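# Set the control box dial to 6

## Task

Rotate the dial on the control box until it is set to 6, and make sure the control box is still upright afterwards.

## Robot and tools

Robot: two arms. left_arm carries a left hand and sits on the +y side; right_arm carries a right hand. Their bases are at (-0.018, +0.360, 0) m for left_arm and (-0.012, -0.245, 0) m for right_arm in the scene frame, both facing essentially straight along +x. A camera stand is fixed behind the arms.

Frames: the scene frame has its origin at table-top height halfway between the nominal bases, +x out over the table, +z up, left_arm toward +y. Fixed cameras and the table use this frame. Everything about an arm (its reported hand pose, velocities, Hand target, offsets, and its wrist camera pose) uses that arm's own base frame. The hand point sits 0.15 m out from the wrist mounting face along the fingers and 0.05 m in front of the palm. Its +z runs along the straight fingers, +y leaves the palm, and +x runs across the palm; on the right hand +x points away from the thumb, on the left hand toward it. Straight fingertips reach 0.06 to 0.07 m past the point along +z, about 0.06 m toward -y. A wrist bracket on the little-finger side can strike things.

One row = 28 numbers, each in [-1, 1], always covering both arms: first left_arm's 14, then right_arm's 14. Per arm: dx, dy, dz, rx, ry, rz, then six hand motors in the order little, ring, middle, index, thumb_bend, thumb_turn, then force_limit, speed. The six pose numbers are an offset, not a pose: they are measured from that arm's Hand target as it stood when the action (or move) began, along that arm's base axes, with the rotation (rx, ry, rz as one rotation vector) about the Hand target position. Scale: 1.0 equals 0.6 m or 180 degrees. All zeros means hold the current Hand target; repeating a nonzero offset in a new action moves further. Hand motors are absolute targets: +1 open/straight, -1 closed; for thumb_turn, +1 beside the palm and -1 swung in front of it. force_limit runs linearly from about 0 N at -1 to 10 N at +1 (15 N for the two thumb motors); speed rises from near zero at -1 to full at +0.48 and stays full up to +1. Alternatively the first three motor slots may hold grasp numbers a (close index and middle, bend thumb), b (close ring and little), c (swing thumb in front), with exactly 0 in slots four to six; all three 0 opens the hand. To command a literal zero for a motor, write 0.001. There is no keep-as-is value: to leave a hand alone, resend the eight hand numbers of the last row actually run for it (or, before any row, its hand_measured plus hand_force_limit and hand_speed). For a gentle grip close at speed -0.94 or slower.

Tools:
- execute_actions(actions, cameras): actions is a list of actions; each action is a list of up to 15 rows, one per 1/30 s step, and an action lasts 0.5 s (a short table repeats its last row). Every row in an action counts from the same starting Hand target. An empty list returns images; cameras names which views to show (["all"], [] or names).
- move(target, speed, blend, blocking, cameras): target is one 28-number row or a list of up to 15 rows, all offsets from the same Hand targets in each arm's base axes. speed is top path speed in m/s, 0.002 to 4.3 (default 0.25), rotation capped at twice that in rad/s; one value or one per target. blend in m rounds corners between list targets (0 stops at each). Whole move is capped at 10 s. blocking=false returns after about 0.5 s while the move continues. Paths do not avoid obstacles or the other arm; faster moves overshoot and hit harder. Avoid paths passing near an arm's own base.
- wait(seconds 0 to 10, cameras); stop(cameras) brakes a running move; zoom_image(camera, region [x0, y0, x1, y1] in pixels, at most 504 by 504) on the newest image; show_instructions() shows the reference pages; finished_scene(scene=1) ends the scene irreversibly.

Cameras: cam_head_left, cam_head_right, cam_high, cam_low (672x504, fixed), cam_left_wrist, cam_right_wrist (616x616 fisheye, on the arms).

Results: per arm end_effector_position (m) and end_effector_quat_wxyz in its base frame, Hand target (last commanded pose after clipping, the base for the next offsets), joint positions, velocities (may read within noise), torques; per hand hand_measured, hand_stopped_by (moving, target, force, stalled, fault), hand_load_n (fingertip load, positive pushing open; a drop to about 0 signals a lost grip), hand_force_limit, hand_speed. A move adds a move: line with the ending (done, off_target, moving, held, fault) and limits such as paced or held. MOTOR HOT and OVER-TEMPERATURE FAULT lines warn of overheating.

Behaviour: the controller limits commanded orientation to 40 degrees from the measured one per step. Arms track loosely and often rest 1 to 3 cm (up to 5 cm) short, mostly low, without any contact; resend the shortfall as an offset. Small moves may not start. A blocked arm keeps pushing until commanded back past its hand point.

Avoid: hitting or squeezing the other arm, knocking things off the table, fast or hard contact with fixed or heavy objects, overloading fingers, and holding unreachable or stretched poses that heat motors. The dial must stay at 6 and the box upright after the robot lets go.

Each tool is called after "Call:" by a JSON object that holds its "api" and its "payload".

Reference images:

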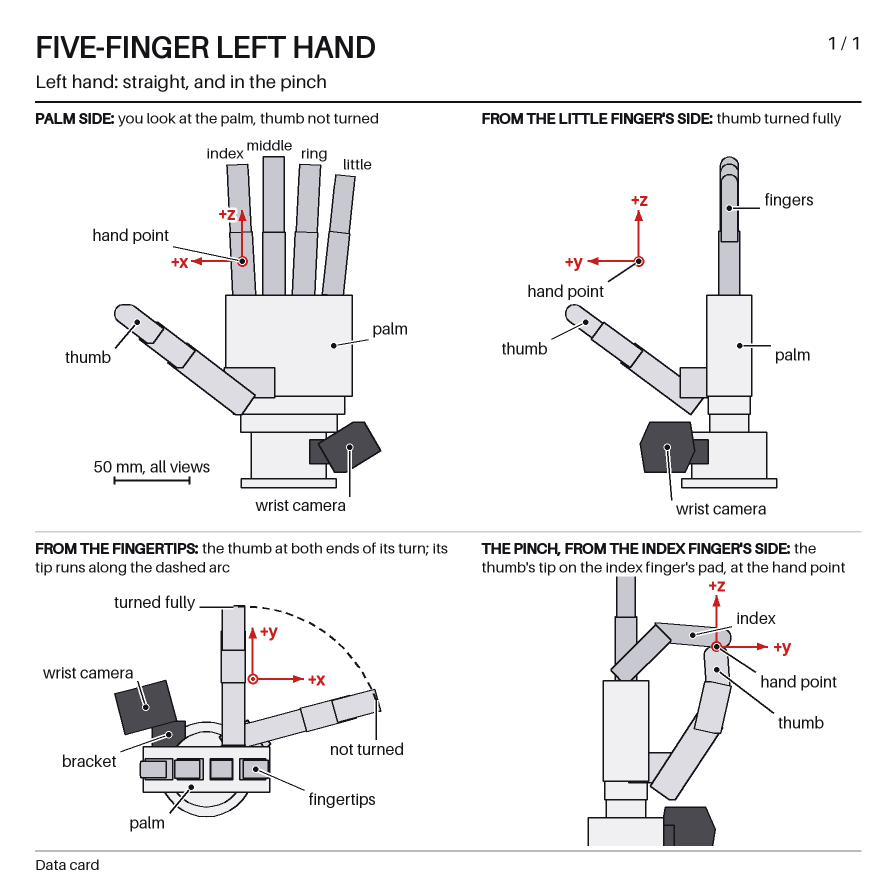

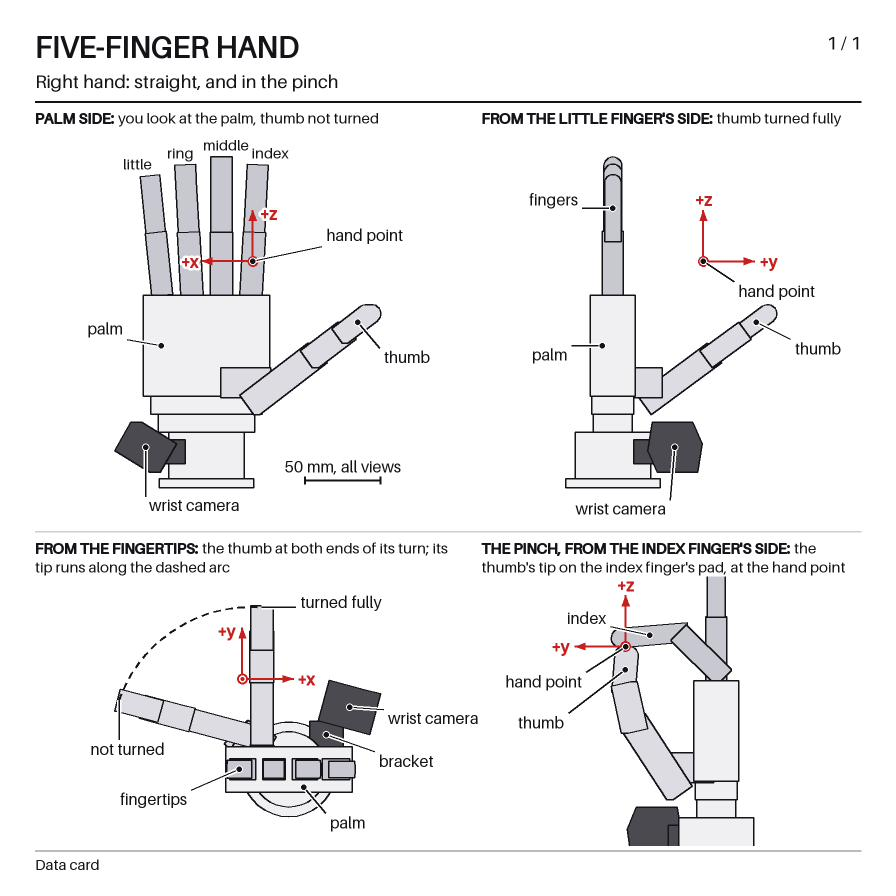

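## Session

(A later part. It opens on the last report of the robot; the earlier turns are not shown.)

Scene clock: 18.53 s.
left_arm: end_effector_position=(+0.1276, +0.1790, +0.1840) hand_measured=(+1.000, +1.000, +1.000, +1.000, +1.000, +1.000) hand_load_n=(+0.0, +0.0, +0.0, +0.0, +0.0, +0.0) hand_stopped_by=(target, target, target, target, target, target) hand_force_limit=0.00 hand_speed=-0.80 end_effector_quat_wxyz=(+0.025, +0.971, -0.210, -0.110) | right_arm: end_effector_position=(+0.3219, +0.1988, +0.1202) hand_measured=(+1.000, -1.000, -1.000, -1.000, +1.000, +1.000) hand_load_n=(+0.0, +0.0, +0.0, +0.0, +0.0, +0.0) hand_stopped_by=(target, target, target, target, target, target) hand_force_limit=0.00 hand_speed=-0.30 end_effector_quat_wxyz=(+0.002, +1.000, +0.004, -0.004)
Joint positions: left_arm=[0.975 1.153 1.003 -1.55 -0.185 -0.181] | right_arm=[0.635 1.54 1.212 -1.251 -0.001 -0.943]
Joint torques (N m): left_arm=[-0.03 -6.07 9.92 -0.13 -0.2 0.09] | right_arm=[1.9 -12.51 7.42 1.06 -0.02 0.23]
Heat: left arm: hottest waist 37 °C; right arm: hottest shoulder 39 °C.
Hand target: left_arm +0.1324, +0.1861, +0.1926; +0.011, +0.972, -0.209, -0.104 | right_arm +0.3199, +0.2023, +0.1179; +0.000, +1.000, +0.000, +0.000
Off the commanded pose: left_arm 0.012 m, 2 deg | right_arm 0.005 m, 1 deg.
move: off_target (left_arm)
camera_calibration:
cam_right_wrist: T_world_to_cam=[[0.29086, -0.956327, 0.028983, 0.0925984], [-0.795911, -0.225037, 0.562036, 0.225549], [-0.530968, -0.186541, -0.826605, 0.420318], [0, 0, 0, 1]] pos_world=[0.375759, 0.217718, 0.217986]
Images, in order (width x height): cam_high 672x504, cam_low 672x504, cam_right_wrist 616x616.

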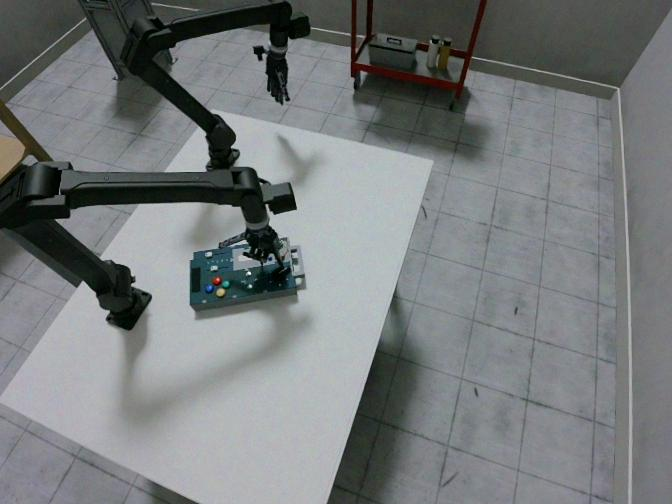

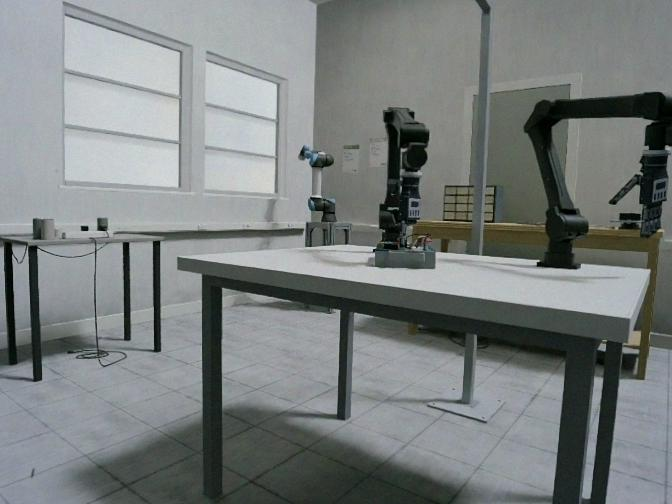

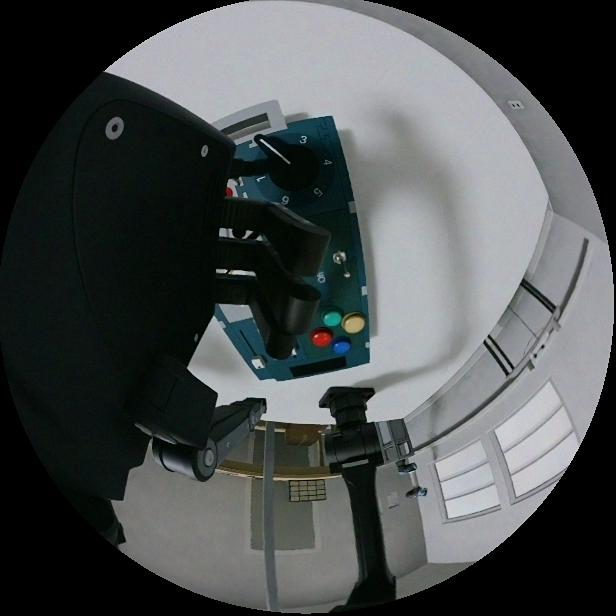

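Call:
{"api": "move", "payload": {"target": [0,0,0,0,0,0,1,1,1,1,1,1,0,-0.8,0.0217,-0.003,0.003,0,0,0,1,-1,-1,-1,1,1,0,-0.3], "cameras": ["cam_right_wrist","cam_high","cam_low"], "speed": 0.05}}

Call:
{"api": "zoom_image", "payload": {"camera": "cam_right_wrist", "region": [220, 90, 340, 210]}}

Call:
{"api": "zoom_image", "payload": {"camera": "cam_low", "region": [378, 228, 422, 262]}}

Scene clock: 20.83 s.
left_arm: end_effector_position=(+0.1276, +0.1790, +0.1840) hand_measured=(+1.000, +1.000, +1.000, +1.000, +1.000, +1.000) hand_load_n=(+0.0, +0.0, +0.0, +0.5, +0.0, -0.5) hand_stopped_by=(target, target, target, target, target, target) hand_force_limit=0.00 hand_speed=-0.80 end_effector_quat_wxyz=(+0.025, +0.971, -0.210, -0.110) | right_arm: end_effector_position=(+0.3227, +0.1973, +0.1165) hand_measured=(+1.000, -1.000, -1.000, -1.000, +1.000, +1.000) hand_load_n=(+0.0, +0.0, +0.0, +0.0, +0.0, +0.0) hand_stopped_by=(target, target, target, target, target, target) hand_force_limit=0.00 hand_speed=-0.30 end_effector_quat_wxyz=(+0.005, +1.000, +0.001, -0.008)
Joint positions: left_arm=[0.975 1.153 1.003 -1.55 -0.185 -0.181] | right_arm=[0.631 1.551 1.212 -1.251 -0.001 -0.943]
Joint torques (N m): left_arm=[0.21 -6.01 9.91 -0.27 -0.19 0.1] | right_arm=[0.62 -11.52 9.92 0.65 -0.01 0.02]
Heat: left arm: hottest waist 37 °C; right arm: hottest shoulder 39 °C.
Hand target: left_arm +0.1324, +0.1861, +0.1926; +0.011, +0.972, -0.209, -0.104 | right_arm +0.3329, +0.2005, +0.1197; +0.000, +1.000, +0.000, +0.000
Off the commanded pose: left_arm 0.012 m, 2 deg | right_arm 0.011 m, 1 deg.
move: off_target (left_arm, right_arm)
camera_calibration:
cam_right_wrist: T_world_to_cam=[[0.286742, -0.957457, 0.0324665, 0.0921408], [-0.792268, -0.217945, 0.569923, 0.224459], [-0.538601, -0.189143, -0.821057, 0.41971], [0, 0, 0, 1]] pos_world=[0.377467, 0.216526, 0.21369]
Images, in order (width x height): cam_high 672x504, cam_low 672x504, cam_right_wrist 616x616.

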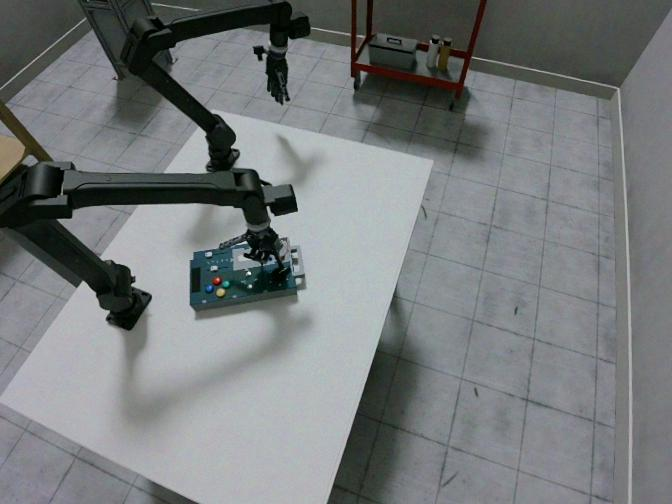

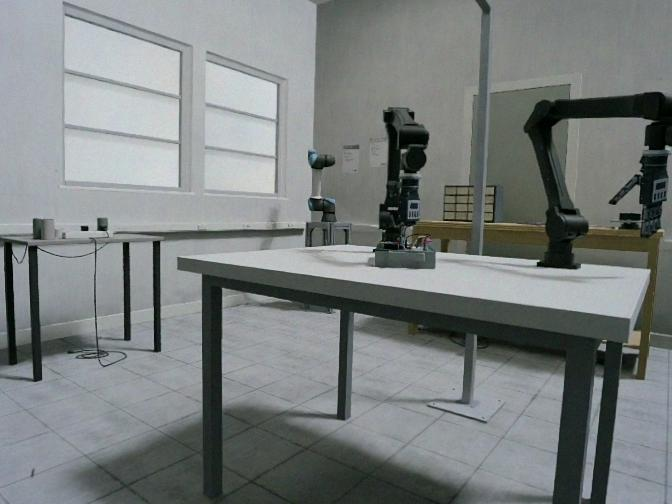

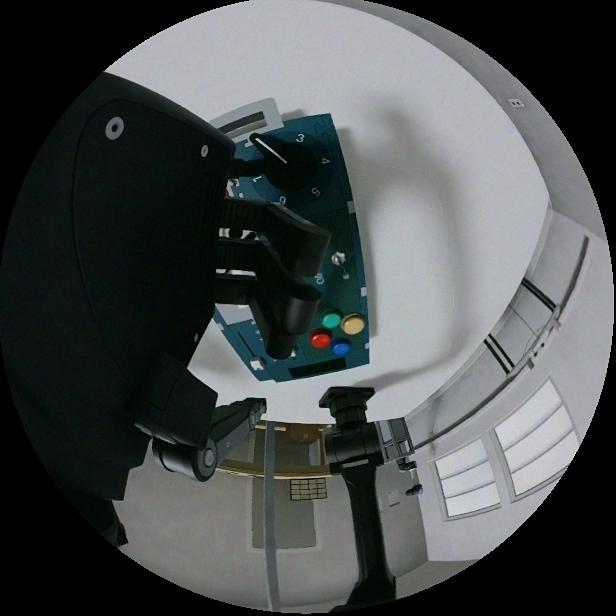

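Scaled by 4.200 from the camera's 616x616 image, which has a finer 880x880 frame.

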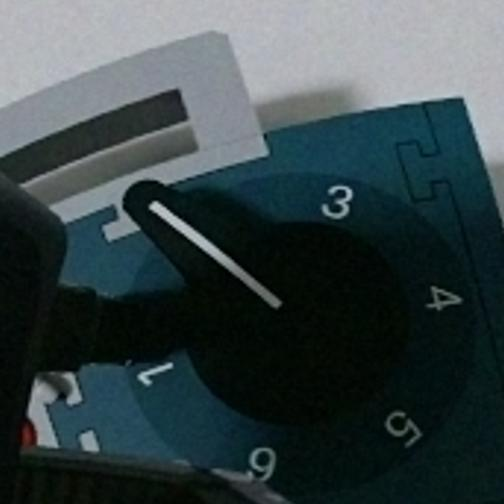

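Scaled by 11.455 from the camera's 672x504 image, which has a finer 960x720 frame.

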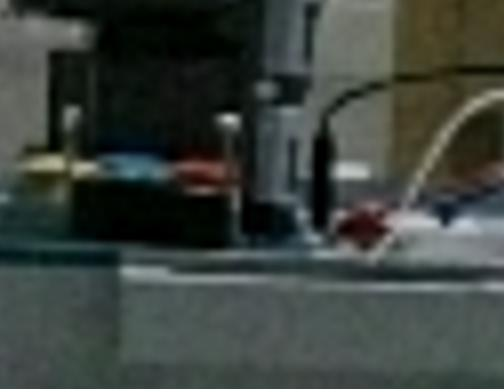

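Call:
{"api": "move", "payload": {"target": [0,0,0,0,0,0,1,1,1,1,1,1,0,-0.8,0.004,0,0.013,0,0,0,1,-1,-1,-1,1,1,0,-0.3], "cameras": ["cam_right_wrist","cam_low"], "speed": 0.05}}

Call:
{"api": "zoom_image", "payload": {"camera": "cam_right_wrist", "region": [220, 90, 340, 210]}}

Call:
{"api": "zoom_image", "payload": {"camera": "cam_low", "region": [378, 228, 422, 262]}}

Scene clock: 21.97 s.
left_arm: end_effector_position=(+0.1276, +0.1790, +0.1840) hand_measured=(+1.000, +1.000, +1.000, +1.000, +1.000, +1.000) hand_load_n=(+0.0, +0.0, +0.0, +0.0, +0.0, +0.0) hand_stopped_by=(target, target, target, target, target, target) hand_force_limit=0.00 hand_speed=-0.80 end_effector_quat_wxyz=(+0.025, +0.971, -0.210, -0.110) | right_arm: end_effector_position=(+0.3222, +0.1957, +0.1168) hand_measured=(+1.000, -1.000, -1.000, -1.000, +1.000, +1.000) hand_load_n=(+0.0, +0.0, +0.0, +0.0, -0.5, +0.0) hand_stopped_by=(target, target, target, target, target, target) hand_force_limit=0.00 hand_speed=-0.30 end_effector_quat_wxyz=(+0.007, +1.000, +0.000, -0.010)
Joint positions: left_arm=[0.975 1.153 1.003 -1.55 -0.185 -0.181] | right_arm=[0.628 1.551 1.212 -1.256 -0.001 -0.943]
Joint torques (N m): left_arm=[0.15 -5.77 9.96 -0.16 -0.2 0.09] | right_arm=[0.56 -11.75 11.36 0.01 0 -0.01]
Heat: left arm: hottest waist 37 °C; right arm: hottest shoulder 39 °C.
Hand target: left_arm +0.1324, +0.1861, +0.1926; +0.011, +0.972, -0.209, -0.104 | right_arm +0.3353, +0.2005, +0.1275; +0.000, +1.000, +0.000, +0.000
Off the commanded pose: left_arm 0.012 m, 2 deg | right_arm 0.018 m, 1 deg.
move: off_target (left_arm, right_arm)
camera_calibration:
cam_right_wrist: T_world_to_cam=[[0.284328, -0.958126, 0.0339468, 0.0915382], [-0.790704, -0.214327, 0.573455, 0.221976], [-0.542166, -0.189892, -0.818533, 0.420499], [0, 0, 0, 1]] pos_world=[0.377471, 0.21513, 0.213792]
Images, in order (width x height): cam_low 672x504, cam_right_wrist 616x616.

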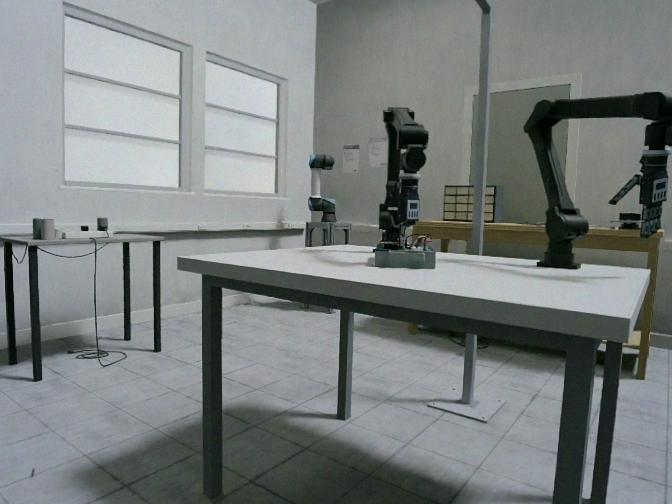

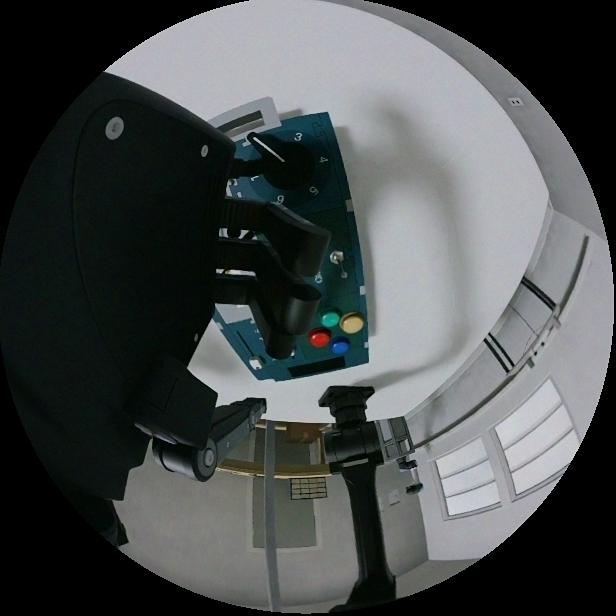

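Scaled by 4.200 from the camera's 616x616 image, which has a finer 880x880 frame.

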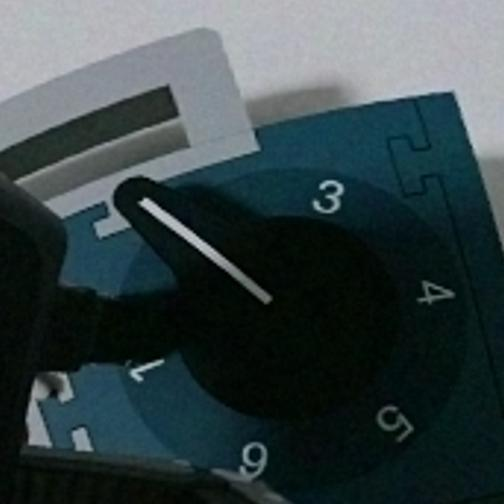

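Scaled by 11.455 from the camera's 672x504 image, which has a finer 960x720 frame.

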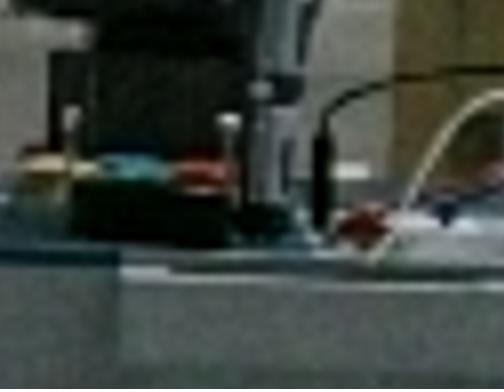

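Call:
{"api": "move", "payload": {"target": [0,0,0,0,0,0,1,1,1,1,1,1,0,-0.8,0.01,0.008,0.013,0,0,0,1,-1,-1,-1,1,1,0,-0.3], "cameras": [], "speed": 0.05}}

Scene clock: 23.20 s.
left_arm: end_effector_position=(+0.1276, +0.1790, +0.1840) hand_measured=(+1.000, +1.000, +1.000, +1.000, +1.000, +1.000) hand_load_n=(+0.0, +0.0, +0.0, +0.0, +0.0, +0.0) hand_stopped_by=(target, target, target, target, target, target) hand_force_limit=0.00 hand_speed=-0.80 end_effector_quat_wxyz=(+0.025, +0.971, -0.210, -0.110) | right_arm: end_effector_position=(+0.3239, +0.1969, +0.1220) hand_measured=(+1.000, -1.000, -1.000, -1.000, +1.000, +1.000) hand_load_n=(+0.0, +0.0, +0.0, +0.0, +0.0, +0.0) hand_stopped_by=(target, target, target, target, target, target) hand_force_limit=0.00 hand_speed=-0.30 end_effector_quat_wxyz=(+0.009, +1.000, +0.000, -0.013)
Joint positions: left_arm=[0.975 1.153 1.003 -1.55 -0.185 -0.181] | right_arm=[0.628 1.558 1.233 -1.278 -0.001 -0.943]
Joint torques (N m): left_arm=[0.15 -6.07 9.92 -0.27 -0.21 0.08] | right_arm=[0.67 -11.69 12.62 0.09 0 0]
Heat: left arm: hottest waist 37 °C; right arm: hottest shoulder 39 °C.
Hand target: left_arm +0.1324, +0.1861, +0.1926; +0.011, +0.972, -0.209, -0.104 | right_arm +0.3413, +0.2053, +0.1354; +0.000, +1.000, +0.000, +0.000
Off the commanded pose: left_arm 0.012 m, 2 deg | right_arm 0.023 m, 2 deg.
move: off_target (left_arm, right_arm)
No camera images: "cameras" was empty.

Call:
{"api": "move", "payload": {"target": [0,0,0,0,0,0,1,1,1,1,1,1,0,-0.8,0.025,0.003,-0.002,0,0,0,1,-1,-1,-1,1,1,0,-0.3], "cameras": ["cam_right_wrist","cam_high","cam_low"], "speed": 0.05}}

Call:
{"api": "zoom_image", "payload": {"camera": "cam_right_wrist", "region": [220, 90, 340, 210]}}

Call:
{"api": "zoom_image", "payload": {"camera": "cam_low", "region": [378, 228, 422, 262]}}

Scene clock: 24.50 s.
left_arm: end_effector_position=(+0.1276, +0.1790, +0.1840) hand_measured=(+1.000, +1.000, +1.000, +1.000, +1.000, +1.000) hand_load_n=(+0.0, +0.0, +0.0, +0.0, +0.0, +0.0) hand_stopped_by=(target, target, target, target, target, target) hand_force_limit=0.00 hand_speed=-0.80 end_effector_quat_wxyz=(+0.025, +0.971, -0.210, -0.110) | right_arm: end_effector_position=(+0.3353, +0.1999, +0.1198) hand_measured=(+1.000, -1.000, -1.000, -1.000, +1.000, +1.000) hand_load_n=(+0.0, +0.0, +0.0, +0.0, -0.5, +0.0) hand_stopped_by=(target, target, target, target, target, target) hand_force_limit=0.00 hand_speed=-0.30 end_effector_quat_wxyz=(+0.010, +1.000, -0.002, -0.017)
Joint positions: left_arm=[0.975 1.153 1.003 -1.55 -0.185 -0.181] | right_arm=[0.617 1.592 1.267 -1.285 -0.003 -0.95]
Joint torques (N m): left_arm=[0.03 -5.83 9.91 -0.17 -0.18 0.09] | right_arm=[0.32 -12.16 12.89 0.09 0.11 -0.05]
Heat: left arm: hottest waist 37 °C; right arm: hottest shoulder 39 °C.
Hand target: left_arm +0.1324, +0.1861, +0.1926; +0.011, +0.972, -0.209, -0.104 | right_arm +0.3563, +0.2070, +0.1342; +0.000, +1.000, +0.000, +0.000
Off the commanded pose: left_arm 0.012 m, 2 deg | right_arm 0.026 m, 2 deg.
move: off_target (left_arm, right_arm)
camera_calibration:
cam_right_wrist: T_world_to_cam=[[0.281486, -0.95887, 0.0365204, 0.0924808], [-0.782886, -0.207485, 0.586548, 0.225893], [-0.554846, -0.193697, -0.80909, 0.434655], [0, 0, 0, 1]] pos_world=[0.391983, 0.219738, 0.2158]
Images, in order (width x height): cam_high 672x504, cam_low 672x504, cam_right_wrist 616x616.

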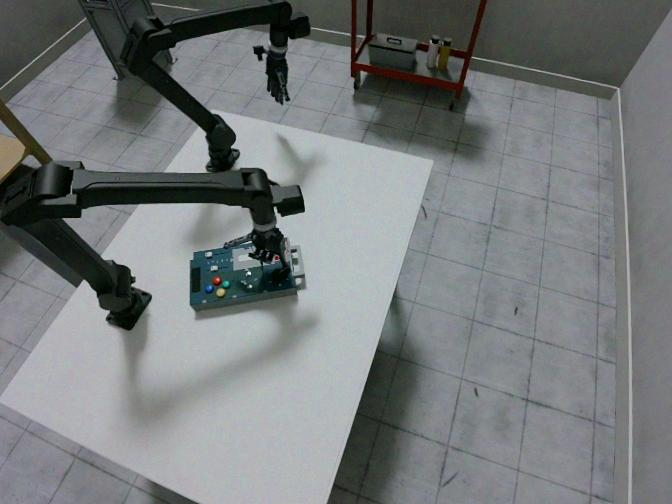

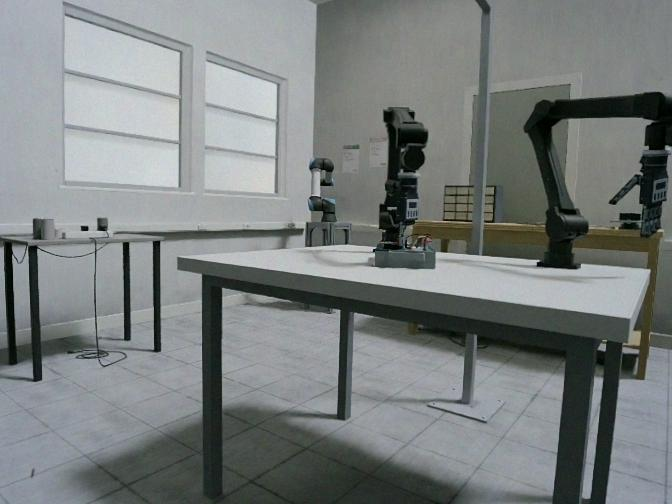

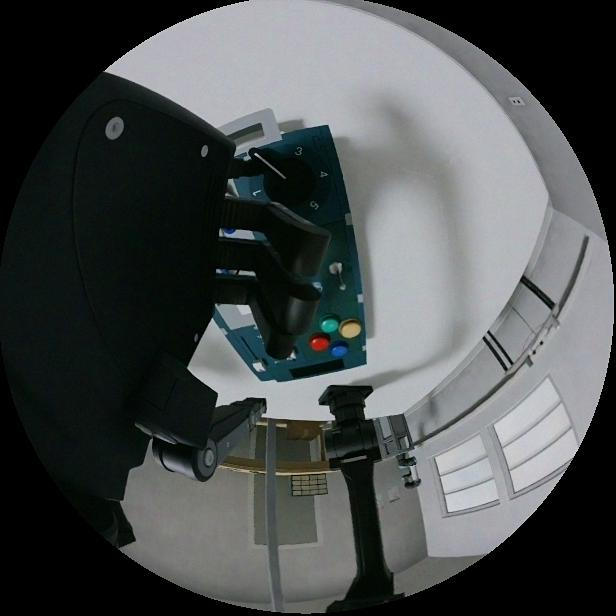

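Scaled by 4.200 from the camera's 616x616 image, which has a finer 880x880 frame.

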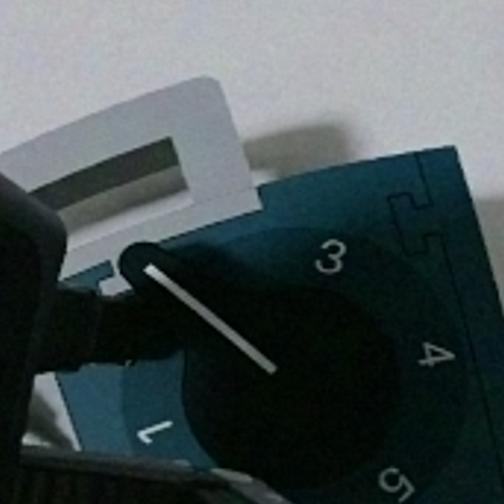

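Scaled by 11.455 from the camera's 672x504 image, which has a finer 960x720 frame.

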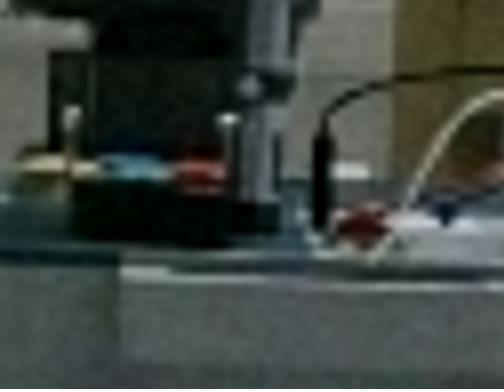

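Call:
{"api": "move", "payload": {"target": [0,0,0,0,0,0,1,1,1,1,1,1,0,-0.8,0.02,-0.004,0.003,0,0,0,1,-1,-1,-1,1,1,0,-0.3], "cameras": ["cam_right_wrist","cam_high","cam_low"], "speed": 0.05}}

Call:
{"api": "zoom_image", "payload": {"camera": "cam_right_wrist", "region": [220, 90, 340, 210]}}

Call:
{"api": "zoom_image", "payload": {"camera": "cam_low", "region": [378, 228, 422, 262]}}

Scene clock: 25.90 s.
left_arm: end_effector_position=(+0.1276, +0.1790, +0.1840) hand_measured=(+1.000, +1.000, +1.000, +1.000, +1.000, +1.000) hand_load_n=(+0.0, +0.0, +0.0, +0.0, +0.0, +0.0) hand_stopped_by=(target, target, target, target, target, target) hand_force_limit=0.00 hand_speed=-0.80 end_effector_quat_wxyz=(+0.025, +0.971, -0.210, -0.110) | right_arm: end_effector_position=(+0.3465, +0.1997, +0.1215) hand_measured=(+1.000, -1.000, -1.000, -1.000, +1.000, +1.000) hand_load_n=(+0.0, +0.5, +0.0, +0.0, +0.0, +0.0) hand_stopped_by=(target, target, target, target, target, target) hand_force_limit=0.00 hand_speed=-0.30 end_effector_quat_wxyz=(+0.008, +1.000, +0.000, -0.018)
Joint positions: left_arm=[0.975 1.153 1.003 -1.55 -0.185 -0.181] | right_arm=[0.601 1.613 1.297 -1.294 -0.007 -0.97]
Joint torques (N m): left_arm=[0.15 -5.83 9.98 -0.1 -0.18 0.08] | right_arm=[0.15 -12.51 12.9 0.09 0.24 -0.08]
Heat: left arm: hottest waist 37 °C; right arm: hottest shoulder 39 °C.
Hand target: left_arm +0.1324, +0.1861, +0.1926; +0.011, +0.972, -0.209, -0.104 | right_arm +0.3683, +0.2047, +0.1360; +0.000, +1.000, +0.000, +0.000
Off the commanded pose: left_arm 0.012 m, 2 deg | right_arm 0.027 m, 2 deg.
move: off_target (left_arm, right_arm)
camera_calibration:
cam_right_wrist: T_world_to_cam=[[0.285054, -0.957976, 0.0320411, 0.0882587], [-0.780814, -0.21269, 0.587445, 0.233925], [-0.555943, -0.192472, -0.808629, 0.442292], [0, 0, 0, 1]] pos_world=[0.403383, 0.219432, 0.217404]
Images, in order (width x height): cam_high 672x504, cam_low 672x504, cam_right_wrist 616x616.

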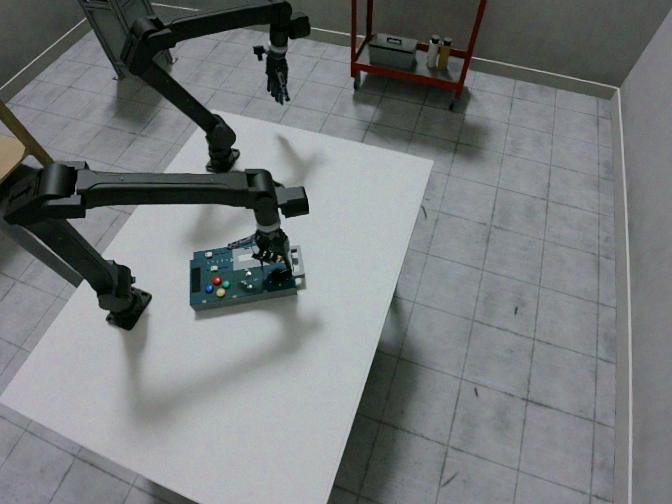

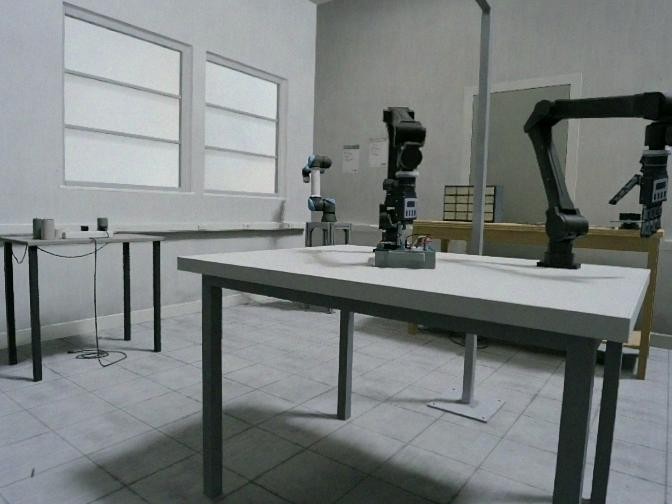

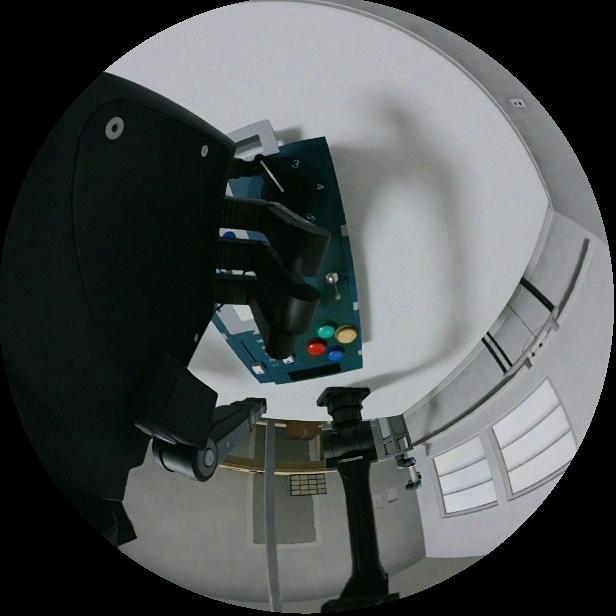

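Scaled by 4.200 from the camera's 616x616 image, which has a finer 880x880 frame.

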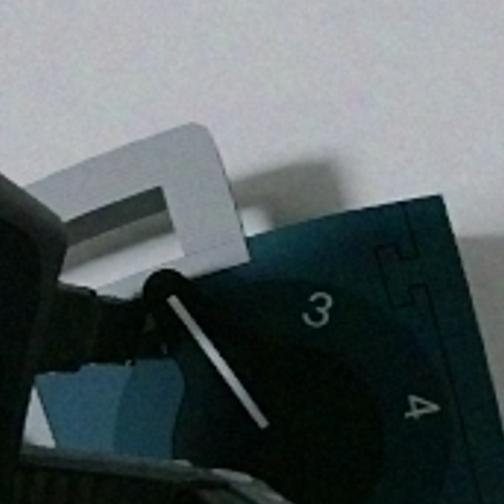

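Scaled by 11.455 from the camera's 672x504 image, which has a finer 960x720 frame.

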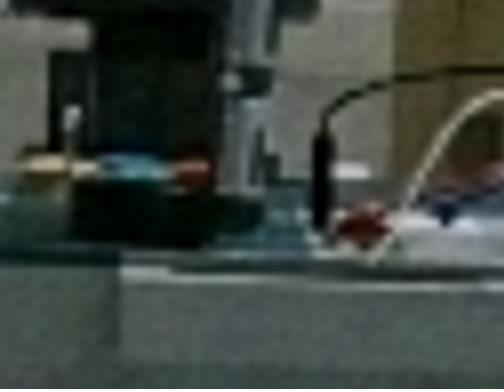

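Call:
{"api": "move", "payload": {"target": [0,0,0,0,0,0,1,1,1,1,1,1,0,-0.8,0.01,-0.035,0.001,0,0,0,1,-1,-1,-1,1,1,0,-0.3], "cameras": ["cam_right_wrist","cam_high","cam_low"], "speed": 0.05}}

Call:
{"api": "zoom_image", "payload": {"camera": "cam_right_wrist", "region": [220, 90, 340, 210]}}

Call:
{"api": "zoom_image", "payload": {"camera": "cam_low", "region": [378, 228, 422, 262]}}

Call:
{"api": "zoom_image", "payload": {"camera": "cam_high", "region": [240, 230, 320, 310]}}

Scene clock: 27.80 s.
left_arm: end_effector_position=(+0.1276, +0.1790, +0.1840) hand_measured=(+1.000, +1.000, +1.000, +1.000, +1.000, +1.000) hand_load_n=(+0.0, +0.0, -0.5, +0.0, +0.0, +0.0) hand_stopped_by=(target, target, target, target, target, target) hand_force_limit=0.00 hand_speed=-0.80 end_effector_quat_wxyz=(+0.025, +0.971, -0.210, -0.110) | right_arm: end_effector_position=(+0.3597, +0.1784, +0.1216) hand_measured=(+1.000, -1.000, -1.000, -1.000, +1.000, +1.000) hand_load_n=(+0.0, +0.0, +0.0, +0.0, +0.0, +0.0) hand_stopped_by=(target, target, target, target, target, target) hand_force_limit=0.00 hand_speed=-0.30 end_effector_quat_wxyz=(+0.010, +1.000, -0.006, -0.017)
Joint positions: left_arm=[0.975 1.153 1.003 -1.55 -0.185 -0.181] | right_arm=[0.548 1.613 1.297 -1.294 0 -1.011]
Joint torques (N m): left_arm=[-0.38 -5.95 9.89 -0.21 -0.19 0.08] | right_arm=[0.73 -13.8 11.55 0.14 0 -0.09]
Heat: left arm: hottest waist 37 °C; right arm: hottest shoulder 39 °C.
Hand target: left_arm +0.1324, +0.1861, +0.1926; +0.011, +0.972, -0.209, -0.104 | right_arm +0.3742, +0.1837, +0.1366; +0.000, +1.000, +0.000, +0.000
Off the commanded pose: left_arm 0.012 m, 2 deg | right_arm 0.022 m, 2 deg.
move: off_target (left_arm, right_arm)
camera_calibration:
cam_right_wrist: T_world_to_cam=[[0.273499, -0.961156, 0.0371071, 0.0681454], [-0.784847, -0.200695, 0.586291, 0.239028], [-0.55607, -0.189473, -0.80925, 0.445311], [0, 0, 0, 1]] pos_world=[0.416587, 0.197845, 0.2177]
Images, in order (width x height): cam_high 672x504, cam_low 672x504, cam_right_wrist 616x616.

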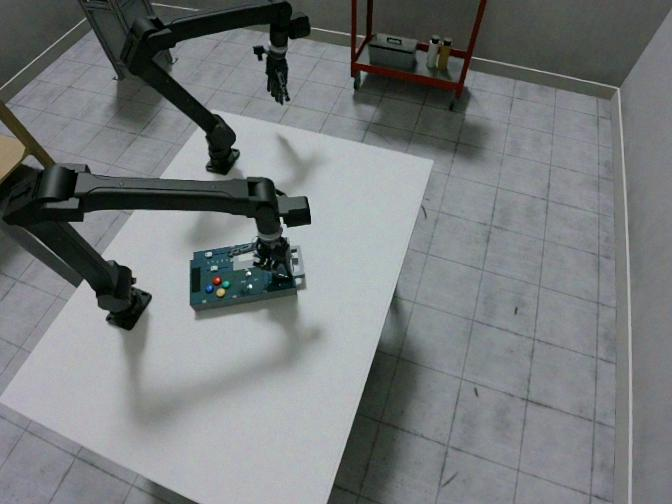

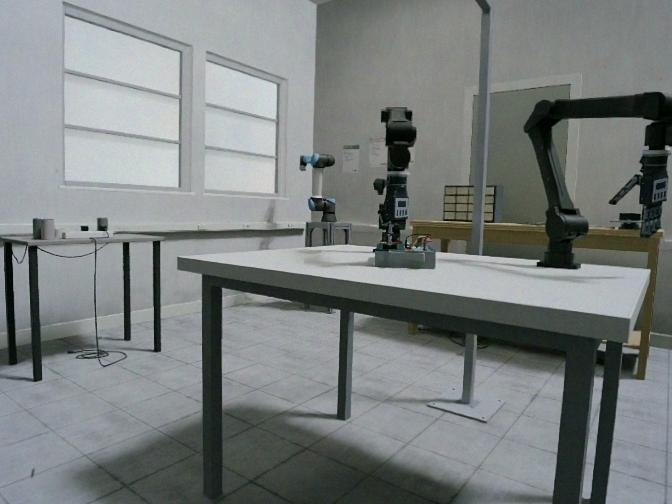

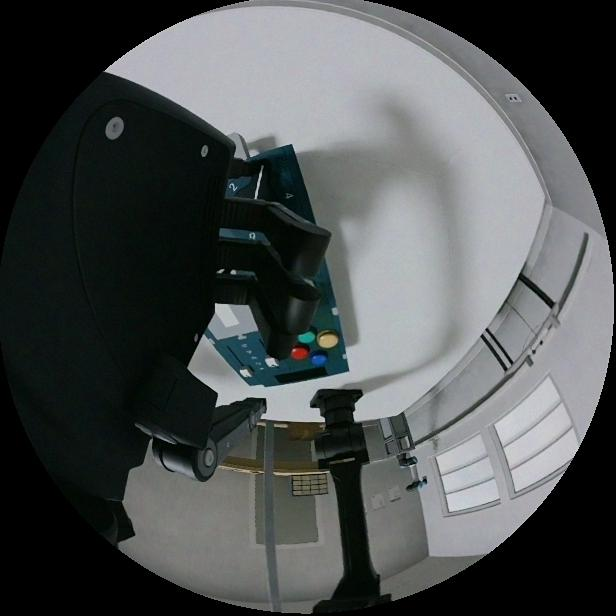

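Scaled by 4.200 from the camera's 616x616 image, which has a finer 880x880 frame.

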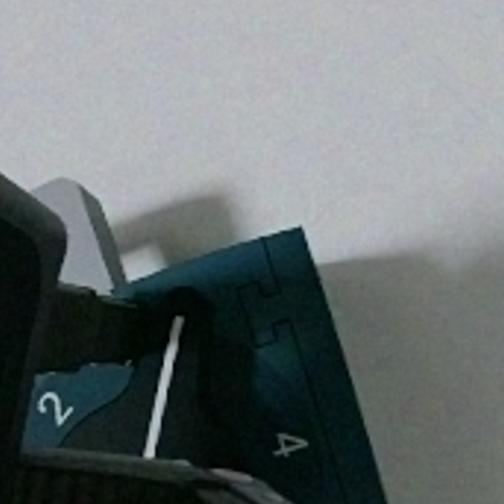

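Scaled by 11.455 from the camera's 672x504 image, which has a finer 960x720 frame.

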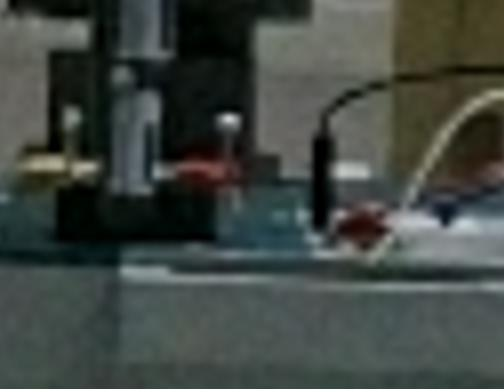

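Scaled by 6.300 from the camera's 672x504 image, which has a finer 960x720 frame.

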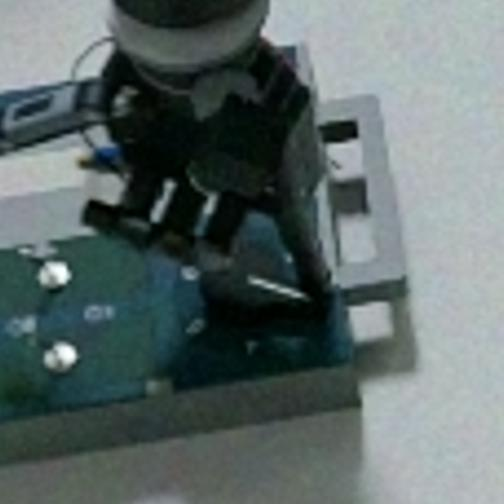

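Call:
{"api": "move", "payload": {"target": [0,0,0,0,0,0,1,1,1,1,1,1,0,-0.8,-0.03,-0.008,0.006,0,0,0,1,-1,-1,-1,1,1,0,-0.3], "cameras": [], "speed": 0.05}}

Scene clock: 29.37 s.
left_arm: end_effector_position=(+0.1276, +0.1790, +0.1840) hand_measured=(+1.000, +1.000, +1.000, +1.000, +1.000, +1.000) hand_load_n=(+0.0, +0.0, +0.0, +0.0, +0.0, +0.0) hand_stopped_by=(target, target, target, target, target, target) hand_force_limit=0.00 hand_speed=-0.80 end_effector_quat_wxyz=(+0.025, +0.971, -0.210, -0.110) | right_arm: end_effector_position=(+0.3598, +0.1784, +0.1366) hand_measured=(+1.000, -1.000, -1.000, -1.000, +1.000, +1.000) hand_load_n=(+0.0, +0.0, +0.0, +0.0, +0.0, +0.0) hand_stopped_by=(target, target, target, target, target, target) hand_force_limit=0.00 hand_speed=-0.30 end_effector_quat_wxyz=(+0.000, +1.000, -0.006, +0.000)
Joint positions: left_arm=[0.975 1.153 1.003 -1.55 -0.185 -0.181] | right_arm=[0.548 1.573 1.297 -1.294 0 -1.012]
Joint torques (N m): left_arm=[0.15 -5.95 9.94 -0.12 -0.2 0.09] | right_arm=[1.73 -13.68 8.03 0.18 -0.02 0.02]
Heat: left arm: hottest waist 37 °C; right arm: hottest shoulder 39 °C.
Hand target: left_arm +0.1324, +0.1861, +0.1926; +0.011, +0.972, -0.209, -0.104 | right_arm +0.3562, +0.1789, +0.1402; +0.000, +1.000, +0.000, +0.000
Off the commanded pose: left_arm 0.012 m, 2 deg | right_arm 0.005 m, 1 deg.
move: off_target (left_arm)
No camera images: "cameras" was empty.

Call:
{"api": "move", "payload": {"target": [0,0,0,0,0,0,1,1,1,1,1,1,0,-0.8,-0.012,0.0,-0.014,0,0,0,1,-1,-1,-1,1,1,0,-0.3], "cameras": ["cam_right_wrist","cam_low","cam_high"], "speed": 0.05}}

Call:
{"api": "zoom_image", "payload": {"camera": "cam_right_wrist", "region": [220, 90, 340, 210]}}

Call:
{"api": "zoom_image", "payload": {"camera": "cam_low", "region": [378, 228, 422, 262]}}

Call:
{"api": "zoom_image", "payload": {"camera": "cam_high", "region": [240, 230, 320, 310]}}

Scene clock: 30.57 s.
left_arm: end_effector_position=(+0.1276, +0.1790, +0.1840) hand_measured=(+1.000, +1.000, +1.000, +1.000, +1.000, +1.000) hand_load_n=(+0.0, +0.0, +0.0, +0.0, +0.0, +0.0) hand_stopped_by=(target, target, target, target, target, target) hand_force_limit=0.00 hand_speed=-0.80 end_effector_quat_wxyz=(+0.025, +0.971, -0.210, -0.110) | right_arm: end_effector_position=(+0.3503, +0.1757, +0.1303) hand_measured=(+1.000, -1.000, -1.000, -1.000, +1.000, +1.000) hand_load_n=(+0.0, +0.0, +0.0, +0.0, +0.0, +0.0) hand_stopped_by=(target, target, target, target, target, target) hand_force_limit=0.00 hand_speed=-0.30 end_effector_quat_wxyz=(+0.005, +1.000, -0.002, -0.008)
Joint positions: left_arm=[0.975 1.153 1.003 -1.55 -0.185 -0.181] | right_arm=[0.555 1.567 1.269 -1.292 0 -1.012]
Joint torques (N m): left_arm=[0.03 -5.77 9.94 -0.18 -0.2 0.09] | right_arm=[1.85 -13.92 7.46 0.99 -0.03 0.11]
Heat: left arm: hottest waist 37 °C; right arm: hottest shoulder 39 °C.
Hand target: left_arm +0.1324, +0.1861, +0.1926; +0.011, +0.972, -0.209, -0.104 | right_arm +0.3491, +0.1789, +0.1319; +0.000, +1.000, +0.000, +0.000
Off the commanded pose: left_arm 0.012 m, 2 deg | right_arm 0.004 m, 1 deg.
move: off_target (left_arm)
camera_calibration:
cam_right_wrist: T_world_to_cam=[[0.279839, -0.959526, 0.0316293, 0.0660515], [-0.793545, -0.212638, 0.57015, 0.233262], [-0.540348, -0.18465, -0.820931, 0.441662], [0, 0, 0, 1]] pos_world=[0.405271, 0.194531, 0.227491]
Images, in order (width x height): cam_high 672x504, cam_low 672x504, cam_right_wrist 616x616.

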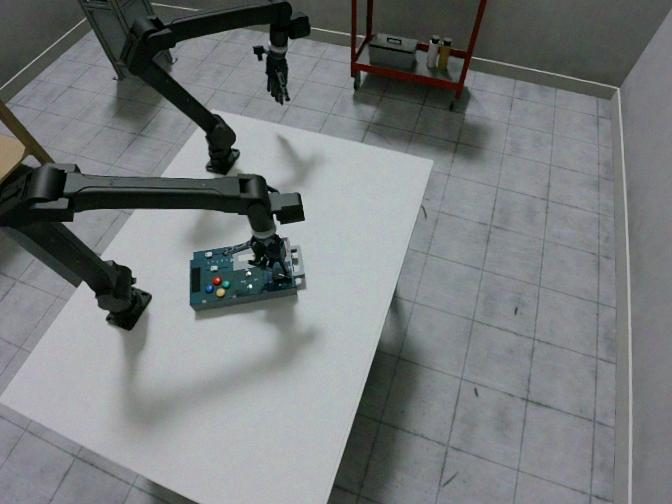

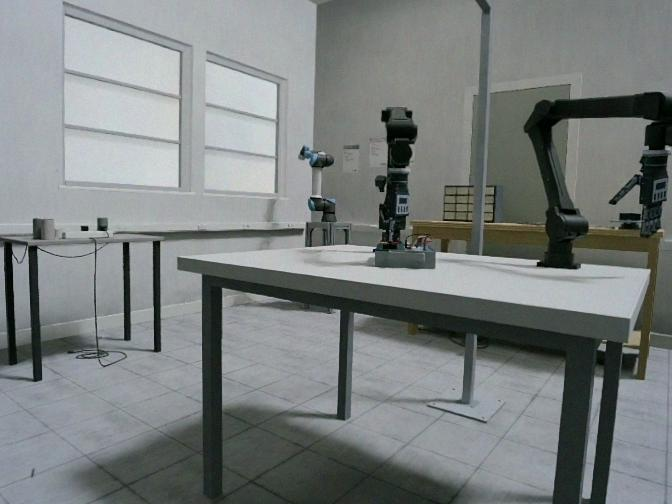

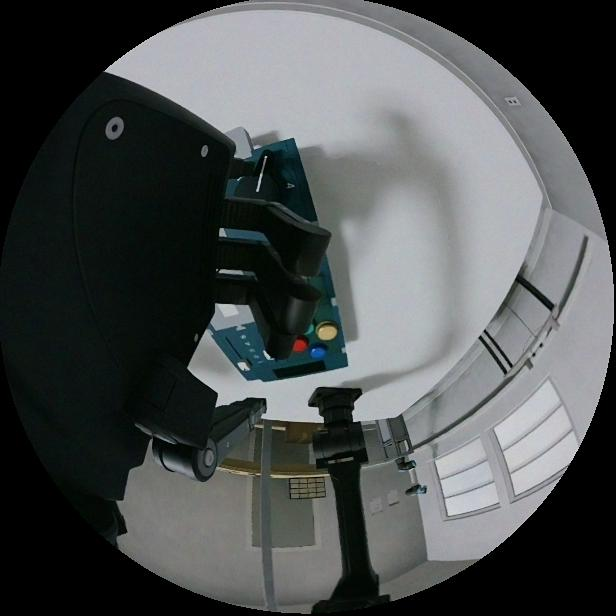

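Scaled by 4.200 from the camera's 616x616 image, which has a finer 880x880 frame.

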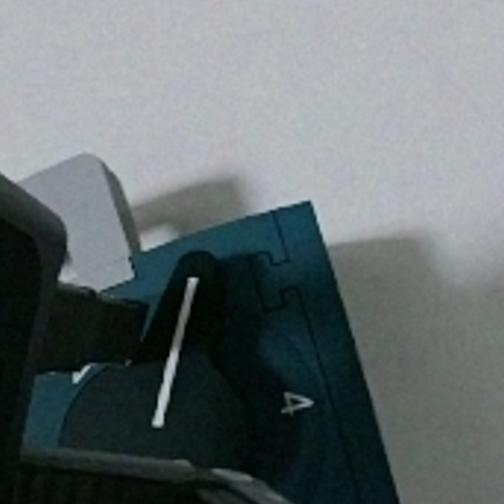

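Scaled by 11.455 from the camera's 672x504 image, which has a finer 960x720 frame.

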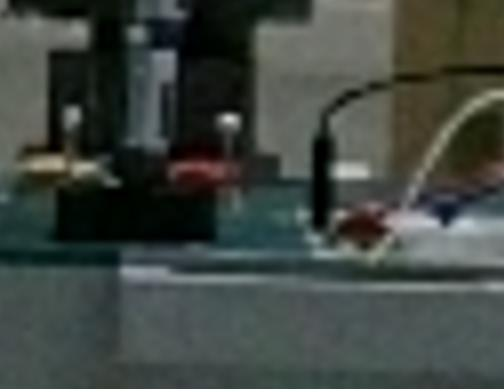

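Scaled by 6.300 from the camera's 672x504 image, which has a finer 960x720 frame.

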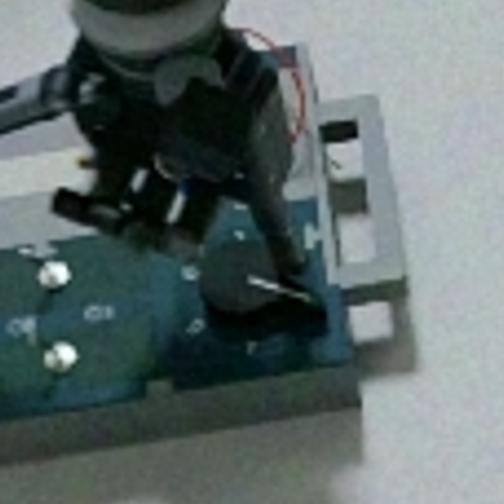

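Call:
{"api": "move", "payload": {"target": [0,0,0,0,0,0,1,1,1,1,1,1,0,-0.8,0.035,0.018,0.02,0,0,0,1,-1,-1,-1,1,1,0,-0.3], "cameras": [], "speed": 0.06}}

Scene clock: 32.10 s.
left_arm: end_effector_position=(+0.1276, +0.1790, +0.1840) hand_measured=(+1.000, +1.000, +1.000, +1.000, +1.000, +1.000) hand_load_n=(+0.0, +0.0, +0.0, +0.0, +0.0, +0.0) hand_stopped_by=(target, target, target, target, target, target) hand_force_limit=0.00 hand_speed=-0.80 end_effector_quat_wxyz=(+0.025, +0.971, -0.210, -0.110) | right_arm: end_effector_position=(+0.3540, +0.1781, +0.1285) hand_measured=(+1.000, -1.000, -1.000, -1.000, +1.000, +1.000) hand_load_n=(+0.0, +0.0, +0.0, +0.5, +0.0, +0.0) hand_stopped_by=(target, target, target, target, target, target) hand_force_limit=0.00 hand_speed=-0.30 end_effector_quat_wxyz=(+0.010, +1.000, -0.002, -0.016)
Joint positions: left_arm=[0.975 1.153 1.003 -1.55 -0.185 -0.181] | right_arm=[0.555 1.593 1.292 -1.308 0 -1.012]
Joint torques (N m): left_arm=[0.21 -6.07 9.98 -0.18 -0.19 0.09] | right_arm=[1.49 -12.16 13.01 0.02 -0.02 0.07]
Heat: left arm: hottest waist 37 °C; right arm: hottest shoulder 39 °C.
Hand target: left_arm +0.1324, +0.1861, +0.1926; +0.011, +0.972, -0.209, -0.104 | right_arm +0.3701, +0.1897, +0.1439; +0.000, +1.000, +0.000, +0.000
Off the commanded pose: left_arm 0.012 m, 2 deg | right_arm 0.025 m, 2 deg.
move: off_target (left_arm, right_arm)
No camera images: "cameras" was empty.


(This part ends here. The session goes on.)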